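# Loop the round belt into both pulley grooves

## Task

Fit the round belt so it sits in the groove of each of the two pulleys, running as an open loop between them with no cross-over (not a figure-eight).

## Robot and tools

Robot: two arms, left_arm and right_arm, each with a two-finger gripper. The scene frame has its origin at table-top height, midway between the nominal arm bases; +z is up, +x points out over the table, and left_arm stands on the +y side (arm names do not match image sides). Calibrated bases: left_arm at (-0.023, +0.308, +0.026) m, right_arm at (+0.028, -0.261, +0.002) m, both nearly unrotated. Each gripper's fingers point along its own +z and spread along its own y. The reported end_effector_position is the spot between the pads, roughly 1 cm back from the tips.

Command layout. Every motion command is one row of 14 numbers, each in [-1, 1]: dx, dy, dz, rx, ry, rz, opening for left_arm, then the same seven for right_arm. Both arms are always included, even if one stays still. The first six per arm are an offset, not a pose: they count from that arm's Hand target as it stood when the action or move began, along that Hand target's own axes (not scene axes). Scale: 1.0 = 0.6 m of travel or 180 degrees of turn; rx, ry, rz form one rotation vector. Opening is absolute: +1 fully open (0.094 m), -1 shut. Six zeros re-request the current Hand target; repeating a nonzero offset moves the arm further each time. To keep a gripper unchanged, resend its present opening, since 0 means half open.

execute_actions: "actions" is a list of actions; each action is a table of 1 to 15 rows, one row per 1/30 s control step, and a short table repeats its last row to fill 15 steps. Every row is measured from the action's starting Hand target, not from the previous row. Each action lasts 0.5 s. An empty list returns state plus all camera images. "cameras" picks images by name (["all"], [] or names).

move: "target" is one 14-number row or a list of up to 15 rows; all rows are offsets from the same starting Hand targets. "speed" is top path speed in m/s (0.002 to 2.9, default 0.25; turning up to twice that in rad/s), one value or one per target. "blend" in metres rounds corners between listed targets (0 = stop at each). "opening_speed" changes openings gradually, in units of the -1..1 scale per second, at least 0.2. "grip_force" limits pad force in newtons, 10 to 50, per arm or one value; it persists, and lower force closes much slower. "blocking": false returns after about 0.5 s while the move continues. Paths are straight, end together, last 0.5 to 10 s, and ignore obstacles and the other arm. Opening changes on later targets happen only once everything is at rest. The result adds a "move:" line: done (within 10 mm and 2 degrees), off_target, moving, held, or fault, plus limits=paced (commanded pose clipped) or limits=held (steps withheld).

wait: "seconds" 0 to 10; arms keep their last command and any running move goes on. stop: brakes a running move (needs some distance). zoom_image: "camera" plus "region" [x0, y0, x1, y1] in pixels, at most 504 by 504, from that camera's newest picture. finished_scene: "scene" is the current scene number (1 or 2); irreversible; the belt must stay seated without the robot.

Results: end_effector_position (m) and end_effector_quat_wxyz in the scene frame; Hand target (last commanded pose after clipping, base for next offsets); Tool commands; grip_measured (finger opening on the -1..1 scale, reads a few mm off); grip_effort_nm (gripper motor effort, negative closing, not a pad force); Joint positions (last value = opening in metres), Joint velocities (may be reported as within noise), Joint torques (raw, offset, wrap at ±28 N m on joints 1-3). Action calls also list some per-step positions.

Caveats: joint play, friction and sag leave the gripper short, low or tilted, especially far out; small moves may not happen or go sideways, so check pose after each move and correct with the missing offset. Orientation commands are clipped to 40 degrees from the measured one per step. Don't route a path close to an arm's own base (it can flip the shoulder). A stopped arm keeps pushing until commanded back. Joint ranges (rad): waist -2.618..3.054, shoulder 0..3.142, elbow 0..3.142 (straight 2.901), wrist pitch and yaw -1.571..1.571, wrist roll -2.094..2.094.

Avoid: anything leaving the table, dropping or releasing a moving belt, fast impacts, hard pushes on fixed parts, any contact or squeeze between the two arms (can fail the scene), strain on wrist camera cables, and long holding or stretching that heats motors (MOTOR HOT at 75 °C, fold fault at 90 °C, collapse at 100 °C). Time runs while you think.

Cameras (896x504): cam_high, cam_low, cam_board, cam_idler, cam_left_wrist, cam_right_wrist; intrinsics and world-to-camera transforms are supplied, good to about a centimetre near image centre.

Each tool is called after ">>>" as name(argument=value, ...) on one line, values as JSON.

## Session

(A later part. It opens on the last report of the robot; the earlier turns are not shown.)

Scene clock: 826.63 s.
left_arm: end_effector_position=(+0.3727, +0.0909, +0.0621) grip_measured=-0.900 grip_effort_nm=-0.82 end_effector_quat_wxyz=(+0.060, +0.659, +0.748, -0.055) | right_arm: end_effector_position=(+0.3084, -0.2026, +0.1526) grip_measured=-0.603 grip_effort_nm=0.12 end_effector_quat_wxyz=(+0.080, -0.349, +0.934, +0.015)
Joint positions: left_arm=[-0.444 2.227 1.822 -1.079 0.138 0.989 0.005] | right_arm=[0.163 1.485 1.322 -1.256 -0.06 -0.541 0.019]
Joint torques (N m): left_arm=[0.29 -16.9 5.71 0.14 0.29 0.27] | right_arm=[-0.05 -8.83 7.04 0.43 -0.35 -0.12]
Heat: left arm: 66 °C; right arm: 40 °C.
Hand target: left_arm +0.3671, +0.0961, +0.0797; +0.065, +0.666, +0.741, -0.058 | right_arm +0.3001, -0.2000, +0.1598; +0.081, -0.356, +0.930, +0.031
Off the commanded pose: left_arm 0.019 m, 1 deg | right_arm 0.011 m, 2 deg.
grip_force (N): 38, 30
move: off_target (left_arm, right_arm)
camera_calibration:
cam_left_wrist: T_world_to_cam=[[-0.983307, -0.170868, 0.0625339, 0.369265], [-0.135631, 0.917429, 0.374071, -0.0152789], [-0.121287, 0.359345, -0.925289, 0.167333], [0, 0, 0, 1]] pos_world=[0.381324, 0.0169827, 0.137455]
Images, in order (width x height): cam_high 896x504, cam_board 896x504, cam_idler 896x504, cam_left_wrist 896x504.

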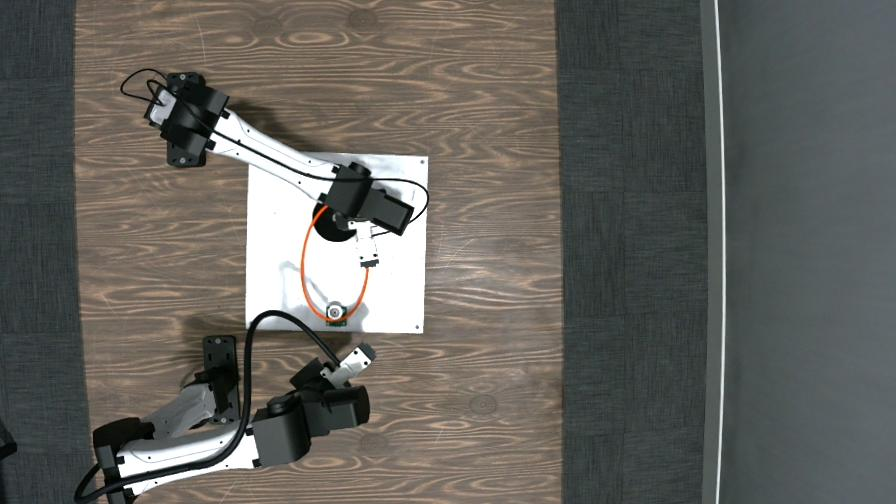

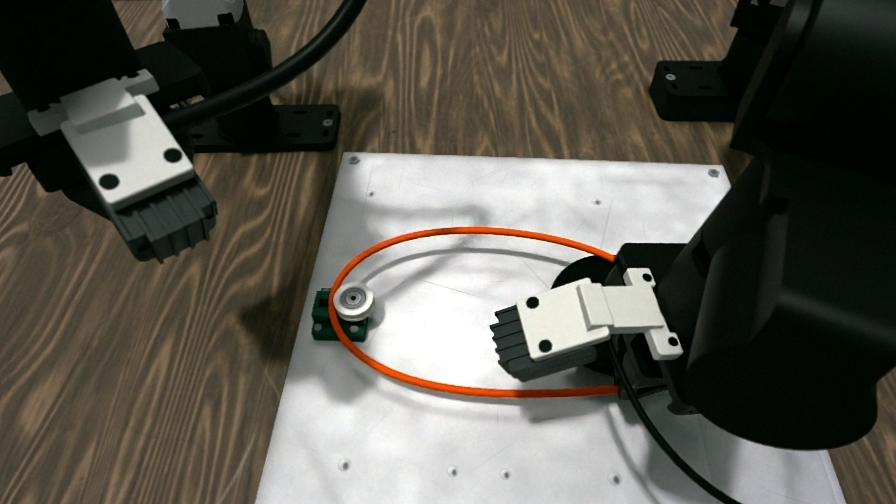

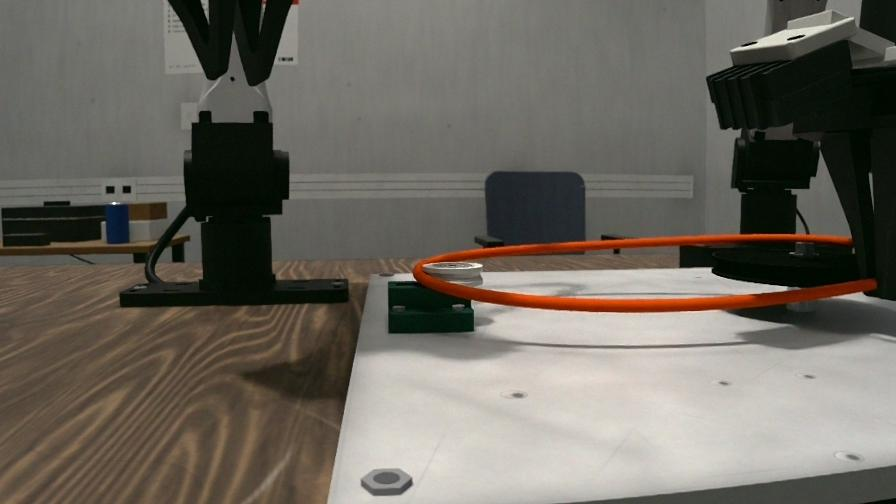

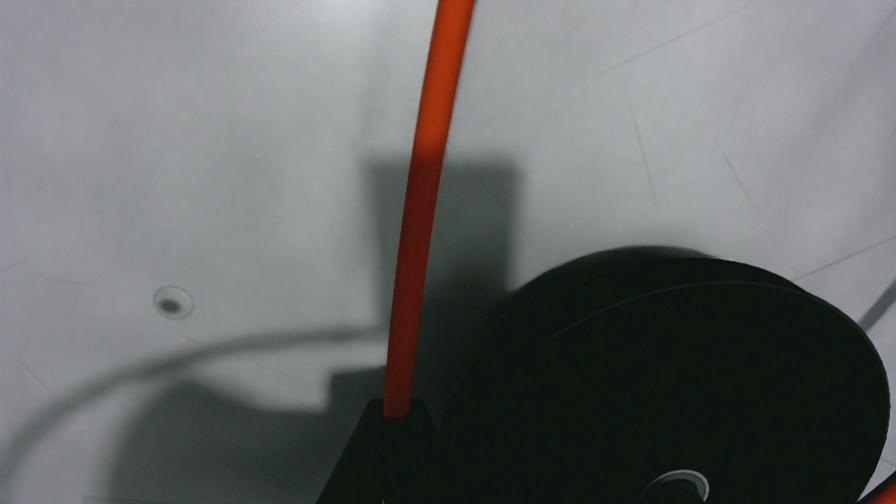

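>>> move(target=[0.0078, 0.0092, 0.002, -0.0816, -0.0088, 0.0144, -0.96, 0, 0, 0, 0, 0, 0, -0.6], cameras=["cam_idler", "cam_left_wrist", "cam_board", "cam_high", "cam_low"], speed=0.06)

>>> zoom_image(camera="cam_idler", region=[640, 150, 896, 320])

>>> zoom_image(camera="cam_low", region=[440, 190, 640, 290])

Scene clock: 866.00 s.
left_arm: end_effector_position=(+0.3712, +0.1000, +0.0664) grip_measured=-0.900 grip_effort_nm=-0.81 end_effector_quat_wxyz=(+0.146, +0.661, +0.736, +0.014) | right_arm: end_effector_position=(+0.3084, -0.2026, +0.1526) grip_measured=-0.603 grip_effort_nm=0.12 end_effector_quat_wxyz=(+0.080, -0.349, +0.934, +0.015)
Joint positions: left_arm=[-0.461 2.017 1.479 -0.742 0.049 0.989 0.005] | right_arm=[0.163 1.485 1.322 -1.256 -0.06 -0.541 0.019]
Joint torques (N m): left_arm=[-0.57 -14.52 4.66 1 0 0.13] | right_arm=[-0.03 -8.83 7.04 0.44 -0.35 -0.12]
Heat: left arm: 73 °C; right arm: 40 °C.
Hand target: left_arm +0.3722, +0.1011, +0.0778; +0.161, +0.668, +0.726, +0.029 | right_arm +0.3001, -0.2000, +0.1598; +0.081, -0.356, +0.930, +0.031
Off the commanded pose: left_arm 0.011 m, 3 deg | right_arm 0.011 m, 2 deg.
grip_force (N): 38, 30
move: off_target (left_arm, right_arm)
camera_calibration:
cam_left_wrist: T_world_to_cam=[[-0.973358, -0.170669, -0.15312, 0.379708], [-0.212659, 0.921647, 0.324565, 0.0060547], [0.0857294, 0.34848, -0.933387, 0.0925398], [0, 0, 0, 1]] pos_world=[0.362946, 0.0269756, 0.142551]
Images, in order (width x height): cam_high 896x504, cam_low 896x504, cam_board 896x504, cam_idler 896x504, cam_left_wrist 896x504.

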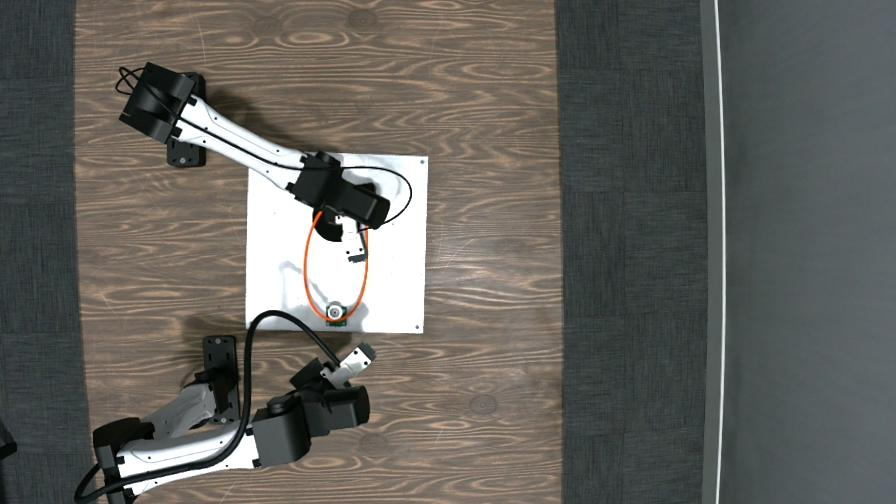

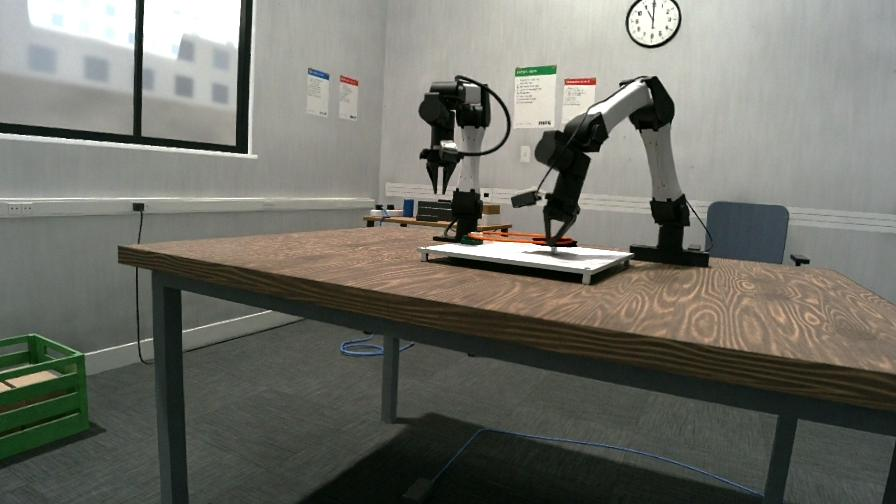

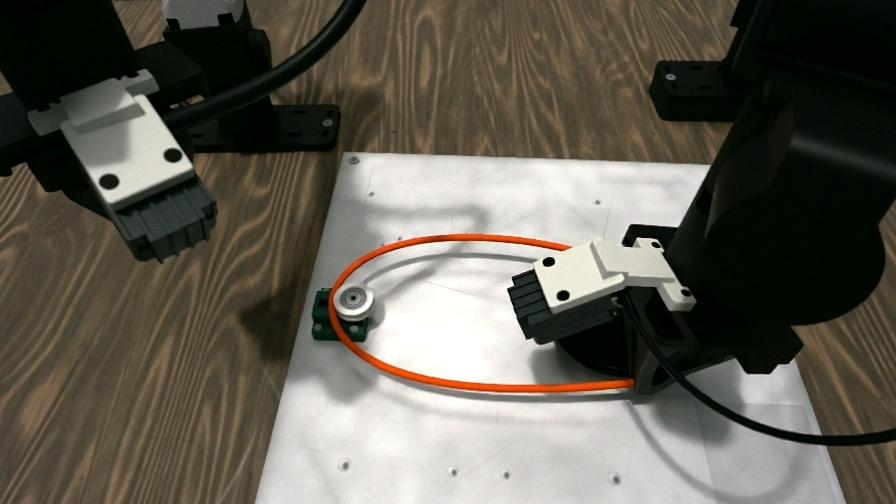

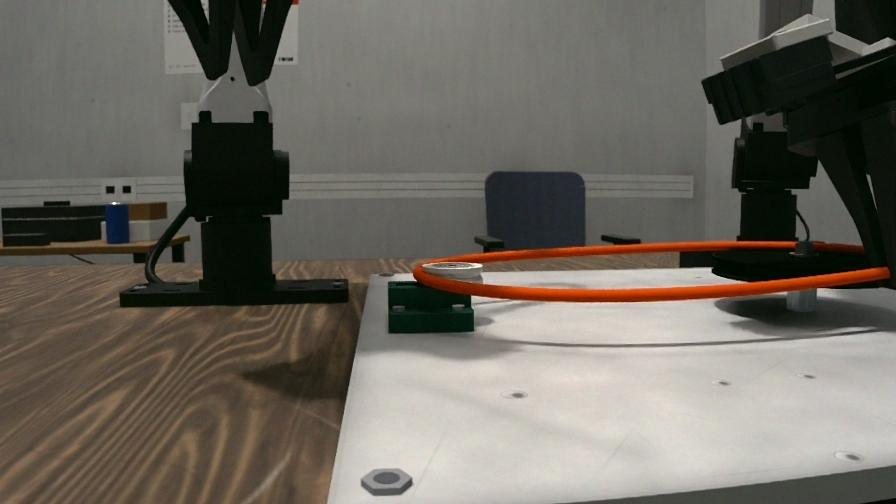

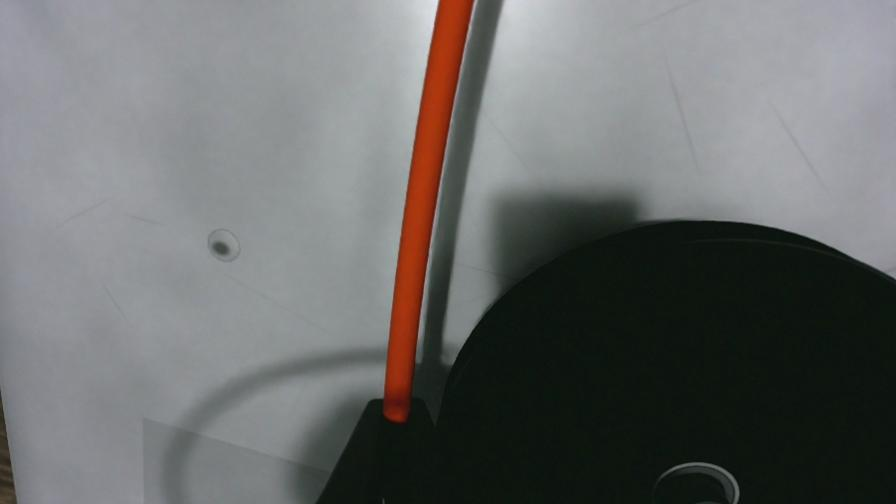

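Scaled by 1.969 from the camera's 896x504 image, which has a finer 1280x720 frame.

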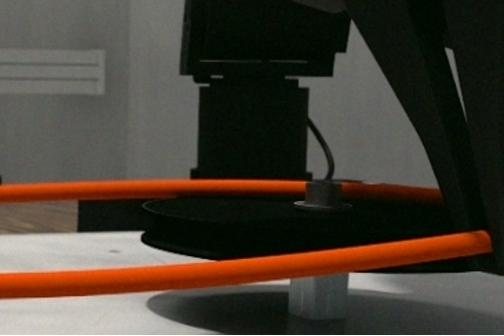

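Scaled by 2.520 from the camera's 896x504 image, which has a finer 1280x720 frame.

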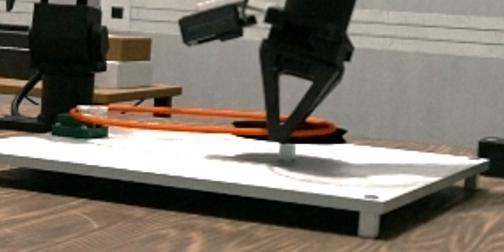

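>>> zoom_image(camera="cam_low", region=[510, 215, 600, 265])

Scaled by 5.600 from the camera's 896x504 image, which has a finer 1280x720 frame.

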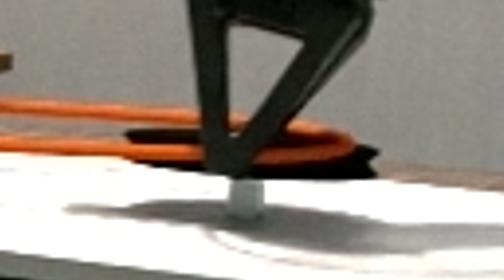

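>>> move(target=[0.0013, -0.0017, 0.0063, 0.0217, -0.0286, 0.1052, -0.96, 0, 0, 0, 0, 0, 0, -0.6], cameras=["cam_idler", "cam_left_wrist", "cam_low", "cam_high"], speed=0.1)

>>> zoom_image(camera="cam_low", region=[510, 215, 600, 265])

Scene clock: 900.27 s.
left_arm: end_effector_position=(+0.3720, +0.1005, +0.0678) grip_measured=-0.900 grip_effort_nm=-0.81 end_effector_quat_wxyz=(+0.160, +0.776, +0.610, +0.005) | right_arm: end_effector_position=(+0.3084, -0.2026, +0.1526) grip_measured=-0.603 grip_effort_nm=0.12 end_effector_quat_wxyz=(+0.080, -0.349, +0.934, +0.015)
Joint positions: left_arm=[-0.425 2.017 1.479 -0.74 0.136 1.357 0.005] | right_arm=[0.163 1.485 1.322 -1.256 -0.06 -0.541 0.019]
Joint torques (N m): left_arm=[0.32 -11.97 7.51 0.62 0.38 0.27] | right_arm=[-0.03 -8.83 7.04 0.43 -0.35 -0.12]
Heat: left arm: 69 °C; right arm: 40 °C.
Hand target: left_arm +0.3722, +0.1010, +0.0738; +0.163, +0.784, +0.599, +0.001 | right_arm +0.3001, -0.2000, +0.1598; +0.081, -0.356, +0.930, +0.031
Off the commanded pose: left_arm 0.006 m, 2 deg | right_arm 0.011 m, 2 deg.
grip_force (N): 38, 30
move: off_target (right_arm)
camera_calibration:
cam_left_wrist: T_world_to_cam=[[-0.967245, 0.163592, -0.1941, 0.347751], [0.0935052, 0.940488, 0.326709, -0.11073], [0.235996, 0.297858, -0.924979, 0.0422878], [0, 0, 0, 1]] pos_world=[0.336735, 0.0346547, 0.14279]
Images, in order (width x height): cam_high 896x504, cam_low 896x504, cam_idler 896x504, cam_left_wrist 896x504.

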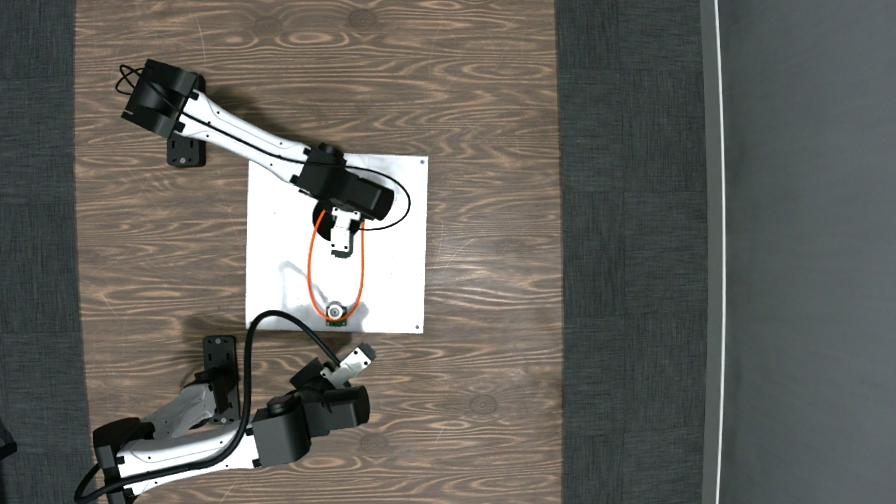

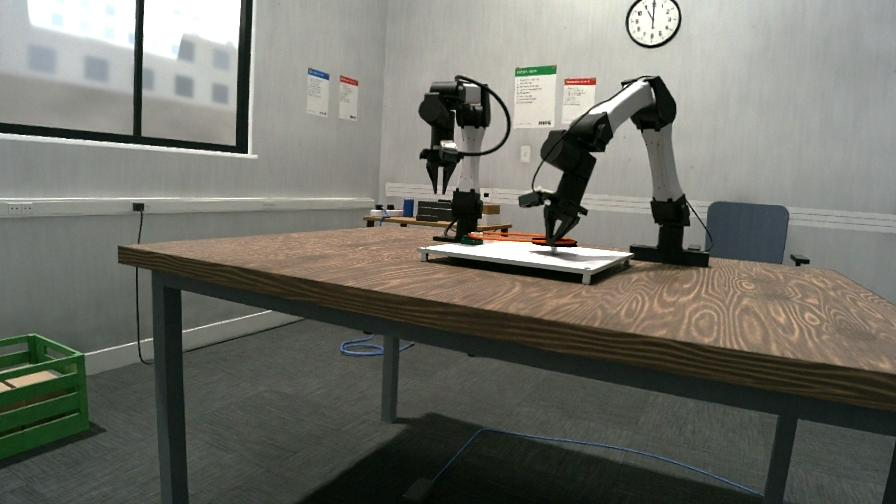

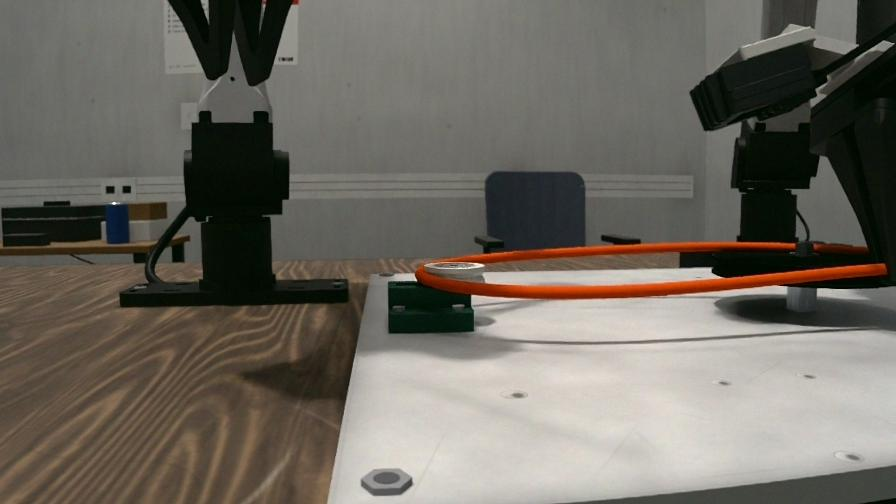

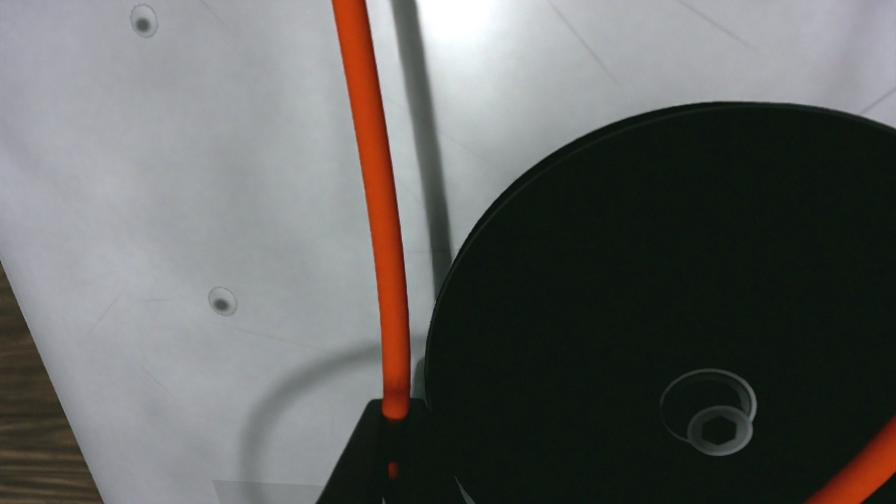

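Scaled by 5.600 from the camera's 896x504 image, which has a finer 1280x720 frame.

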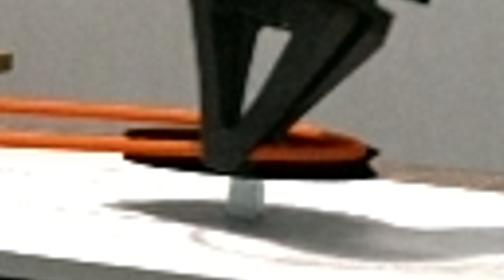

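>>> move(target=[0.0047, -0.0012, -0.0013, -0.0049, -0.0641, 0.1009, -0.96, 0, 0, 0, 0, 0, 0, -0.6], cameras=["cam_idler", "cam_left_wrist", "cam_low", "cam_high"], speed=0.1)

>>> zoom_image(camera="cam_low", region=[510, 215, 600, 265])

>>> zoom_image(camera="cam_idler", region=[640, 150, 896, 320])

Scene clock: 936.27 s.
left_arm: end_effector_position=(+0.3720, +0.0984, +0.0781) grip_measured=-0.900 grip_effort_nm=-0.81 end_effector_quat_wxyz=(+0.230, +0.858, +0.456, -0.048) | right_arm: end_effector_position=(+0.3084, -0.2026, +0.1526) grip_measured=-0.603 grip_effort_nm=0.12 end_effector_quat_wxyz=(+0.080, -0.349, +0.934, +0.015)
Joint positions: left_arm=[-0.338 2.017 1.479 -0.74 0.379 1.764 0.005] | right_arm=[0.163 1.485 1.322 -1.256 -0.06 -0.541 0.019]
Joint torques (N m): left_arm=[0.62 -10.76 6.08 0.72 0.34 0.3] | right_arm=[-0.03 -8.83 7.05 0.43 -0.35 -0.12]
Heat: left arm: 63 °C; right arm: 40 °C.
Hand target: left_arm +0.3721, +0.1040, +0.0738; +0.226, +0.864, +0.448, -0.047 | right_arm +0.3001, -0.2000, +0.1598; +0.081, -0.356, +0.930, +0.031
Off the commanded pose: left_arm 0.007 m, 1 deg | right_arm 0.011 m, 2 deg.
grip_force (N): 38, 30
move: off_target (right_arm)
camera_calibration:
cam_left_wrist: T_world_to_cam=[[-0.841442, 0.457275, -0.287881, 0.281613], [0.412185, 0.887682, 0.205241, -0.215907], [0.349398, 0.054038, -0.935415, 0.0350815], [0, 0, 0, 1]] pos_world=[0.313697, 0.0609871, 0.1582]
Images, in order (width x height): cam_high 896x504, cam_low 896x504, cam_idler 896x504, cam_left_wrist 896x504.

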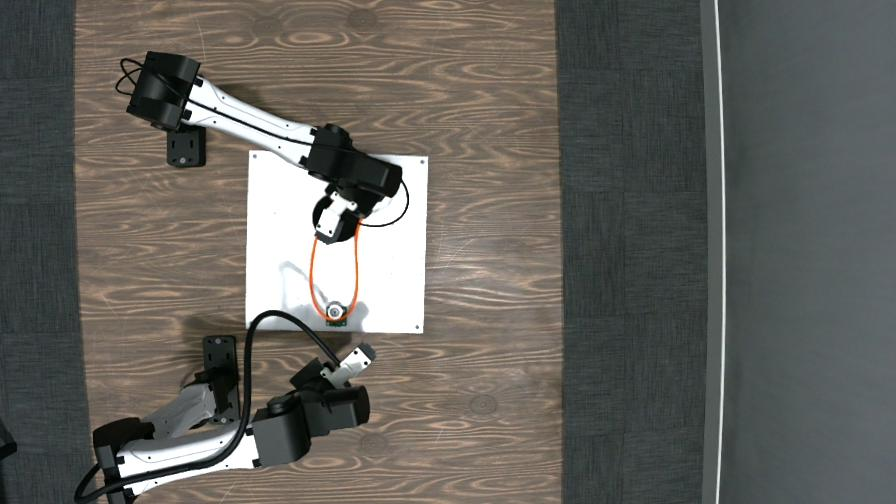

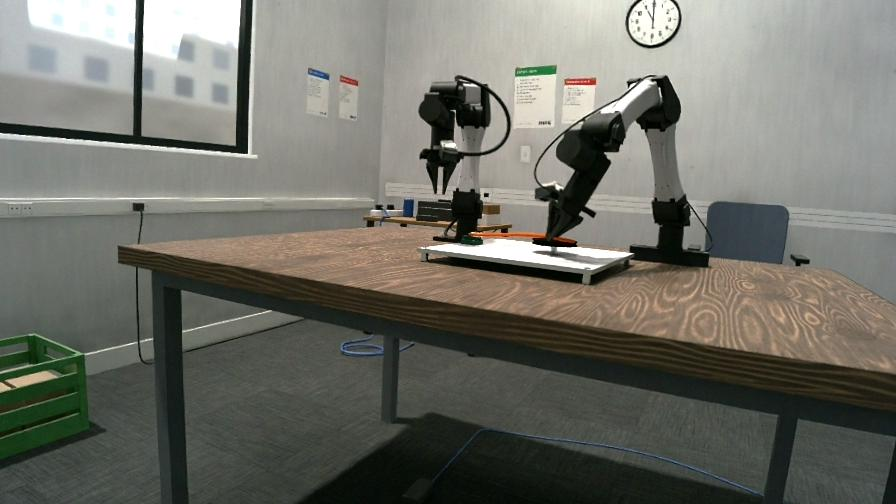

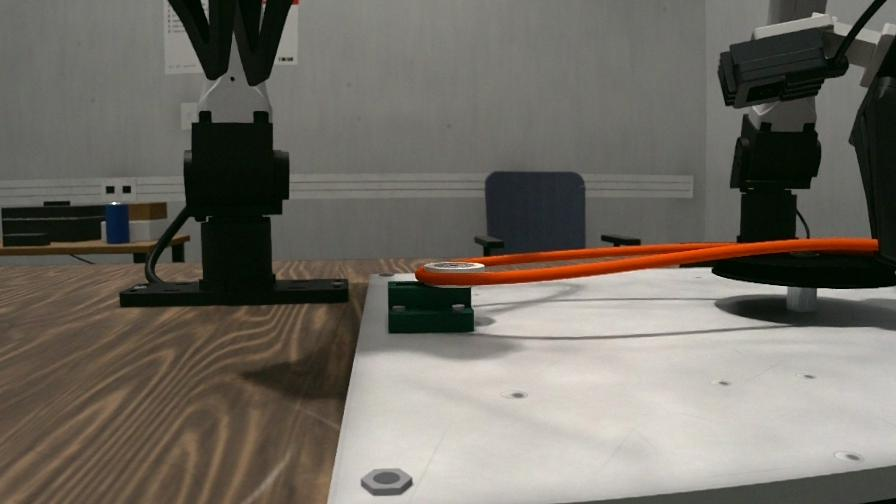

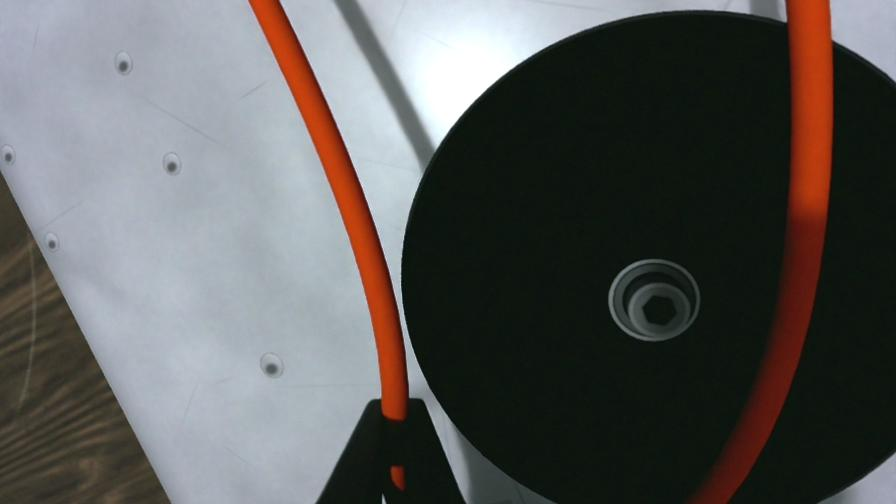

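Scaled by 5.600 from the camera's 896x504 image, which has a finer 1280x720 frame.

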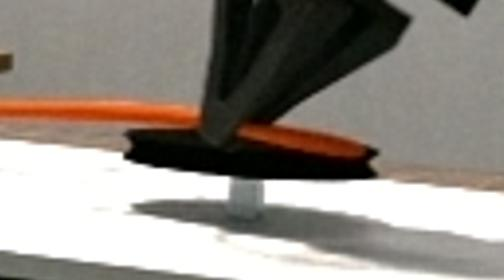

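Scaled by 1.969 from the camera's 896x504 image, which has a finer 1280x720 frame.

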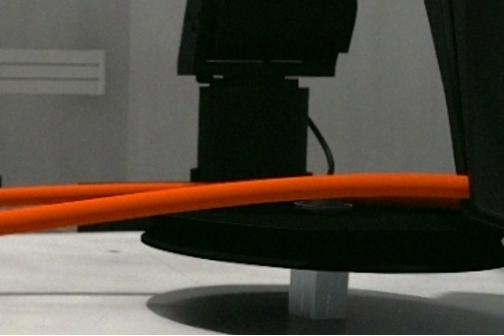

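>>> move(target=[0.0115, 0.0155, 0.0023, 0, 0, 0, -0.96, 0, 0, 0, 0, 0, 0, -0.6], cameras=["cam_left_wrist"], speed=0.1)

Scene clock: 958.13 s.
left_arm: end_effector_position=(+0.3799, +0.0987, +0.0773) grip_measured=-0.900 grip_effort_nm=-0.81 end_effector_quat_wxyz=(+0.234, +0.858, +0.455, -0.047) | right_arm: end_effector_position=(+0.3084, -0.2026, +0.1526) grip_measured=-0.603 grip_effort_nm=0.12 end_effector_quat_wxyz=(+0.080, -0.349, +0.934, +0.015)
Joint positions: left_arm=[-0.329 2.04 1.507 -0.74 0.385 1.773 0.005] | right_arm=[0.163 1.485 1.322 -1.256 -0.06 -0.541 0.019]
Joint torques (N m): left_arm=[0.72 -9.21 8.62 0.53 0.31 0.33] | right_arm=[-0.03 -8.83 7.04 0.43 -0.35 -0.12]
Heat: left arm: 61 °C; right arm: 40 °C.
Hand target: left_arm +0.3839, +0.1041, +0.0738; +0.226, +0.864, +0.448, -0.047 | right_arm +0.3001, -0.2000, +0.1598; +0.081, -0.356, +0.930, +0.031
Off the commanded pose: left_arm 0.007 m, 1 deg | right_arm 0.011 m, 2 deg.
grip_force (N): 38, 30
move: off_target (right_arm)
camera_calibration:
cam_left_wrist: T_world_to_cam=[[-0.838898, 0.456537, -0.296352, 0.287781], [0.411848, 0.888406, 0.202772, -0.219031], [0.355854, 0.0480531, -0.933305, 0.0295839], [0, 0, 0, 1]] pos_world=[0.321099, 0.0617843, 0.157309]
Images, in order (width x height): cam_left_wrist 896x504.

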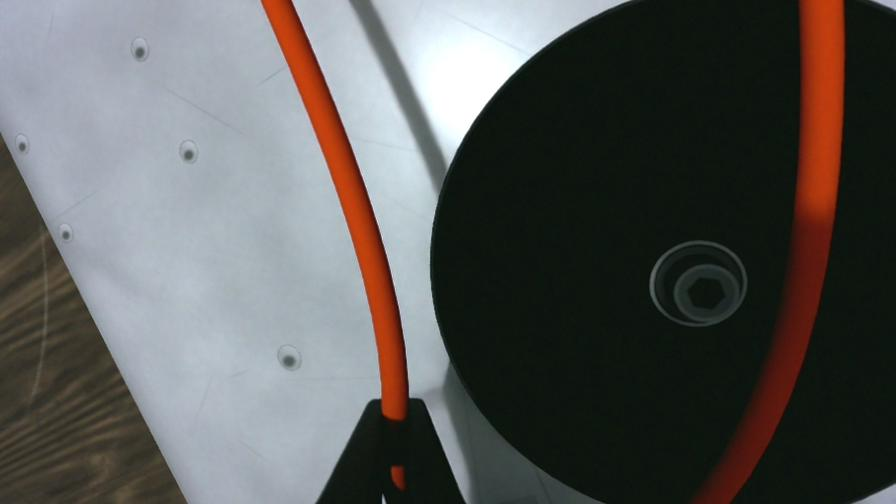

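>>> move(target=[0.0095, -0.0116, 0.0298, 0, 0, 0, -0.96, 0, 0, 0, 0, 0, 0, -0.6], cameras=["cam_left_wrist", "cam_low", "cam_idler"], speed=0.1)

>>> zoom_image(camera="cam_low", region=[510, 215, 600, 265])

>>> zoom_image(camera="cam_idler", region=[640, 150, 896, 320])

Scene clock: 968.70 s.
left_arm: end_effector_position=(+0.3799, +0.0987, +0.0672) grip_measured=-0.900 grip_effort_nm=-0.81 end_effector_quat_wxyz=(+0.228, +0.858, +0.457, -0.052) | right_arm: end_effector_position=(+0.3084, -0.2026, +0.1526) grip_measured=-0.603 grip_effort_nm=0.12 end_effector_quat_wxyz=(+0.080, -0.349, +0.934, +0.015)
Joint positions: left_arm=[-0.329 2.065 1.507 -0.733 0.385 1.773 0.005] | right_arm=[0.163 1.485 1.322 -1.256 -0.06 -0.541 0.019]
Joint torques (N m): left_arm=[0.69 -9.51 5.12 1.08 0.35 0.33] | right_arm=[-0.03 -8.83 7.05 0.43 -0.35 -0.12]
Heat: left arm: 59 °C; right arm: 40 °C.
Hand target: left_arm +0.3839, +0.1041, +0.0539; +0.226, +0.864, +0.448, -0.047 | right_arm +0.3001, -0.2000, +0.1598; +0.081, -0.356, +0.930, +0.031
Off the commanded pose: left_arm 0.015 m, 1 deg | right_arm 0.011 m, 2 deg.
grip_force (N): 38, 30
move: off_target (left_arm, right_arm)
camera_calibration:
cam_left_wrist: T_world_to_cam=[[-0.843582, 0.458166, -0.280094, 0.285264], [0.41514, 0.887266, 0.201042, -0.218037], [0.340628, 0.0533174, -0.938685, 0.025735], [0, 0, 0, 1]] pos_world=[0.322394, 0.061386, 0.147892]
Images, in order (width x height): cam_low 896x504, cam_idler 896x504, cam_left_wrist 896x504.

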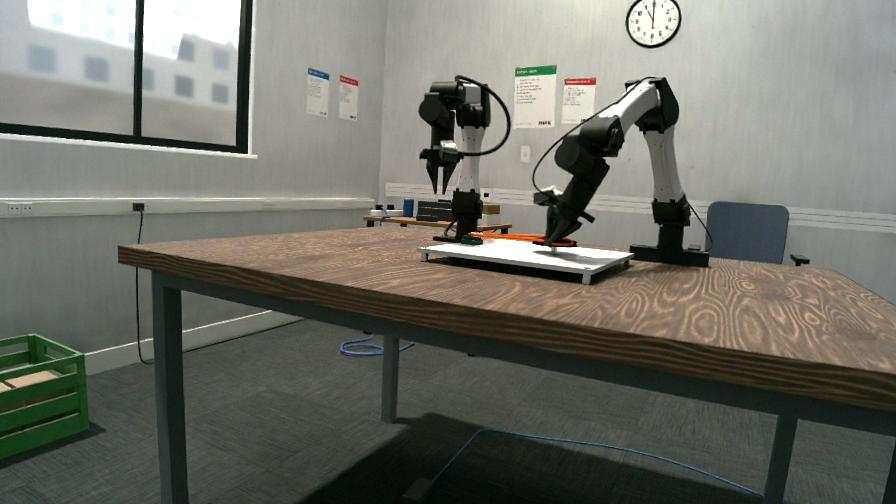

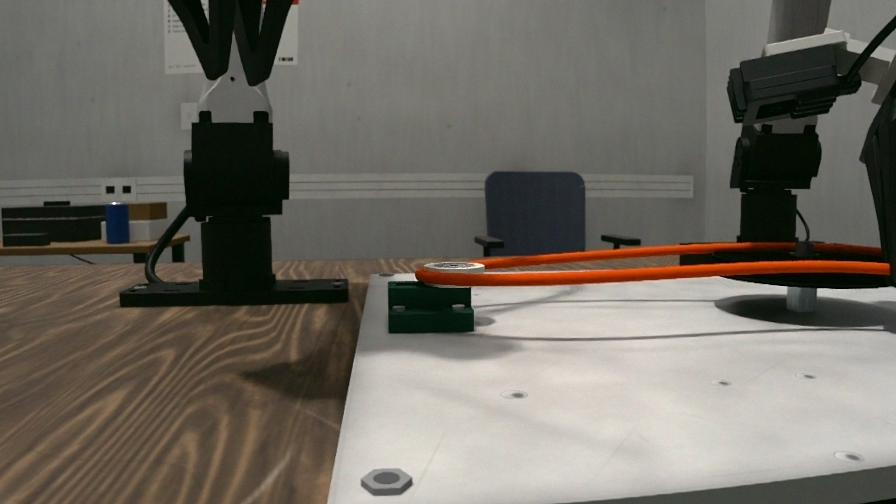

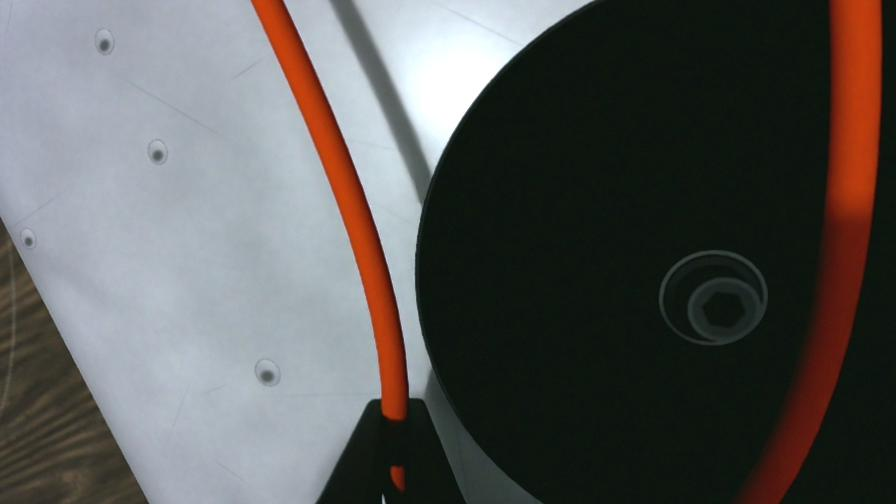

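Scaled by 5.600 from the camera's 896x504 image, which has a finer 1280x720 frame.

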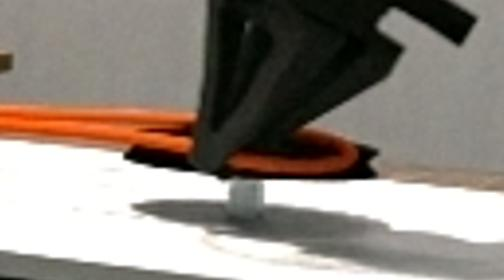

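Scaled by 1.969 from the camera's 896x504 image, which has a finer 1280x720 frame.

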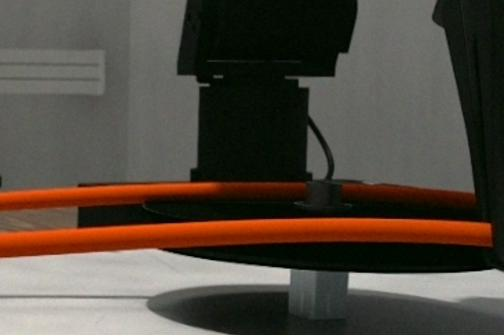

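>>> move(target=[0, 0, 0, 0, 0, 0, -0.96, -0.1182, 0.2832, 0.071, -0.0652, 0, -0.3714, -0.6], cameras=["all"], speed=0.15)

Scene clock: 1023.63 s.
left_arm: end_effector_position=(+0.3802, +0.0986, +0.0673) grip_measured=-0.900 grip_effort_nm=-0.81 end_effector_quat_wxyz=(+0.228, +0.858, +0.457, -0.052) | right_arm: end_effector_position=(+0.2435, -0.0332, +0.1269) grip_measured=-0.603 grip_effort_nm=0.12 end_effector_quat_wxyz=(-0.040, +0.807, -0.586, -0.055)
Joint positions: left_arm=[-0.329 2.065 1.507 -0.731 0.385 1.773 0.005] | right_arm=[0.738 1.673 1.414 -1.256 -0.124 -1.138 0.019]
Joint torques (N m): left_arm=[0.75 -9.47 4.96 1.09 0.26 0.32] | right_arm=[0.9 -6.56 8.84 0.53 -0.44 -0.13]
Heat: left arm: 59 °C; right arm: 40 °C.
Hand target: left_arm +0.3839, +0.1041, +0.0539; +0.226, +0.864, +0.448, -0.047 | right_arm +0.2441, -0.0220, +0.1301; -0.050, +0.815, -0.573, -0.071
Off the commanded pose: left_arm 0.015 m, 1 deg | right_arm 0.012 m, 3 deg.
grip_force (N): 38, 30
move: off_target (left_arm, right_arm)
camera_calibration:
cam_left_wrist: T_world_to_cam=[[-0.843162, 0.458019, -0.281598, 0.285576], [0.414839, 0.887372, 0.201195, -0.217964], [0.342033, 0.0528225, -0.938202, 0.0251792], [0, 0, 0, 1]] pos_world=[0.322594, 0.0612859, 0.147894]
cam_right_wrist: T_world_to_cam=[[0.936503, 0.346486, 0.0539507, -0.232165], [0.292394, -0.856521, 0.425296, -0.118234], [0.193569, -0.382516, -0.903445, 0.160076], [0, 0, 0, 1]] pos_world=[0.221008, 0.0404032, 0.20743]

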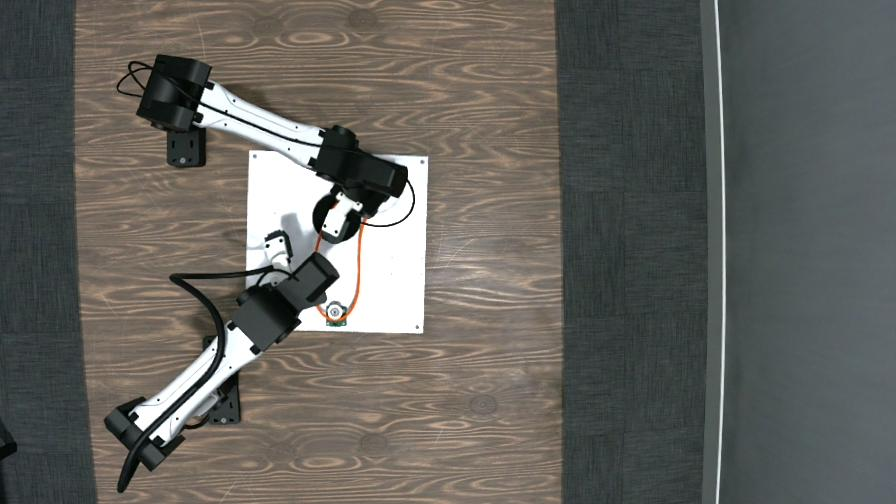

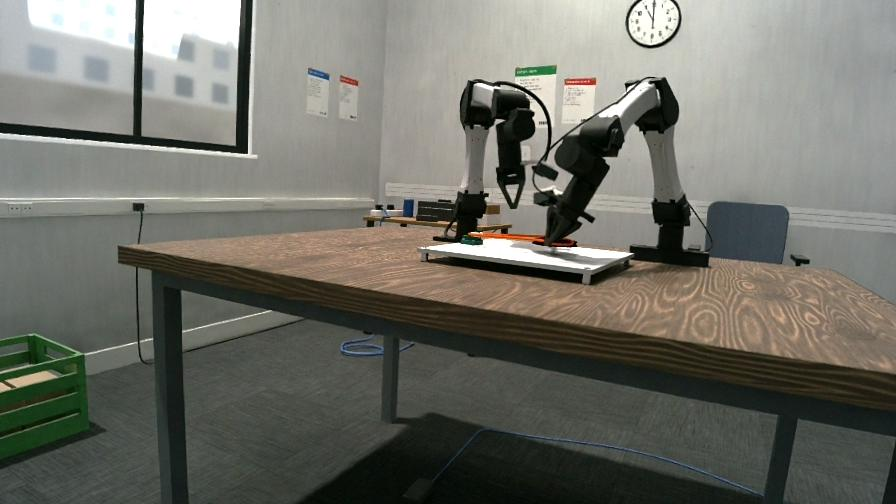

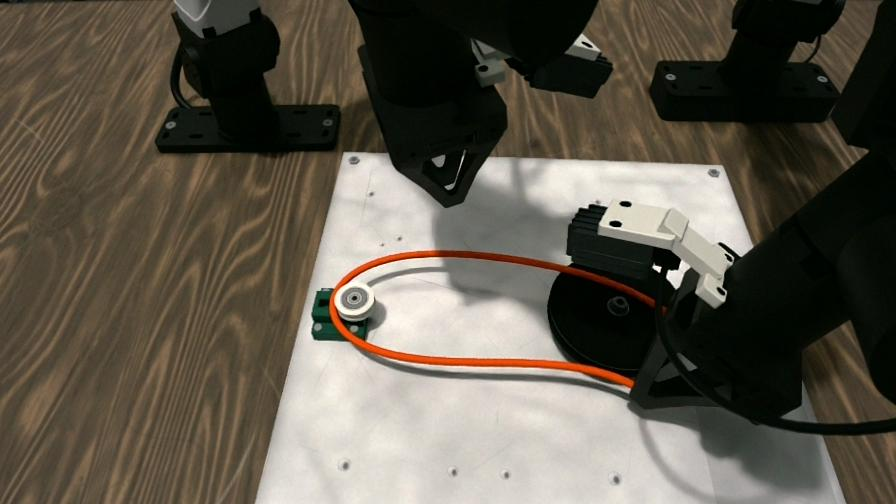

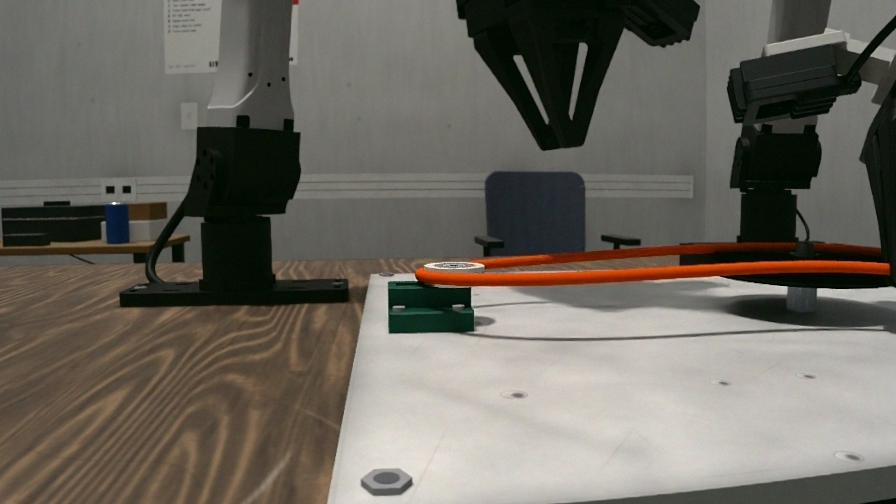

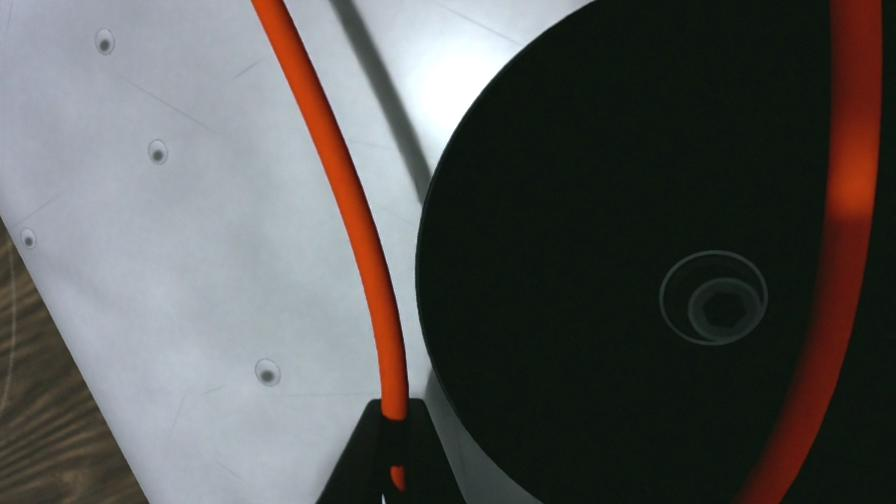

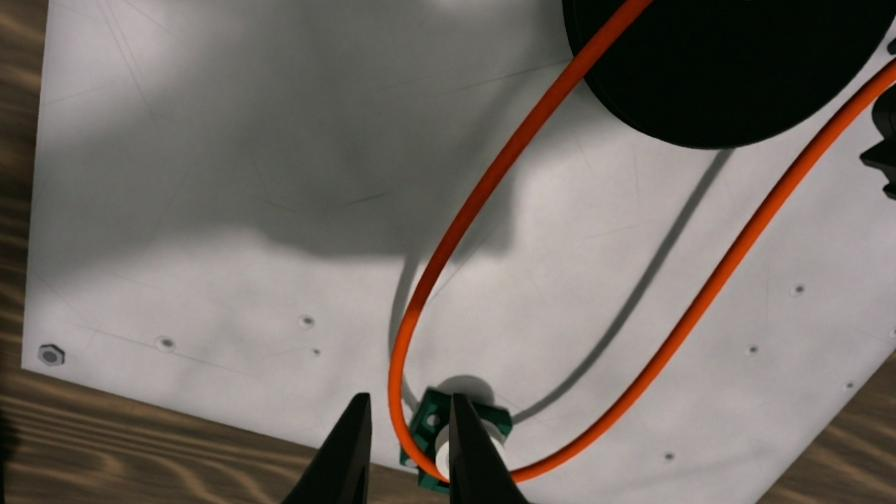

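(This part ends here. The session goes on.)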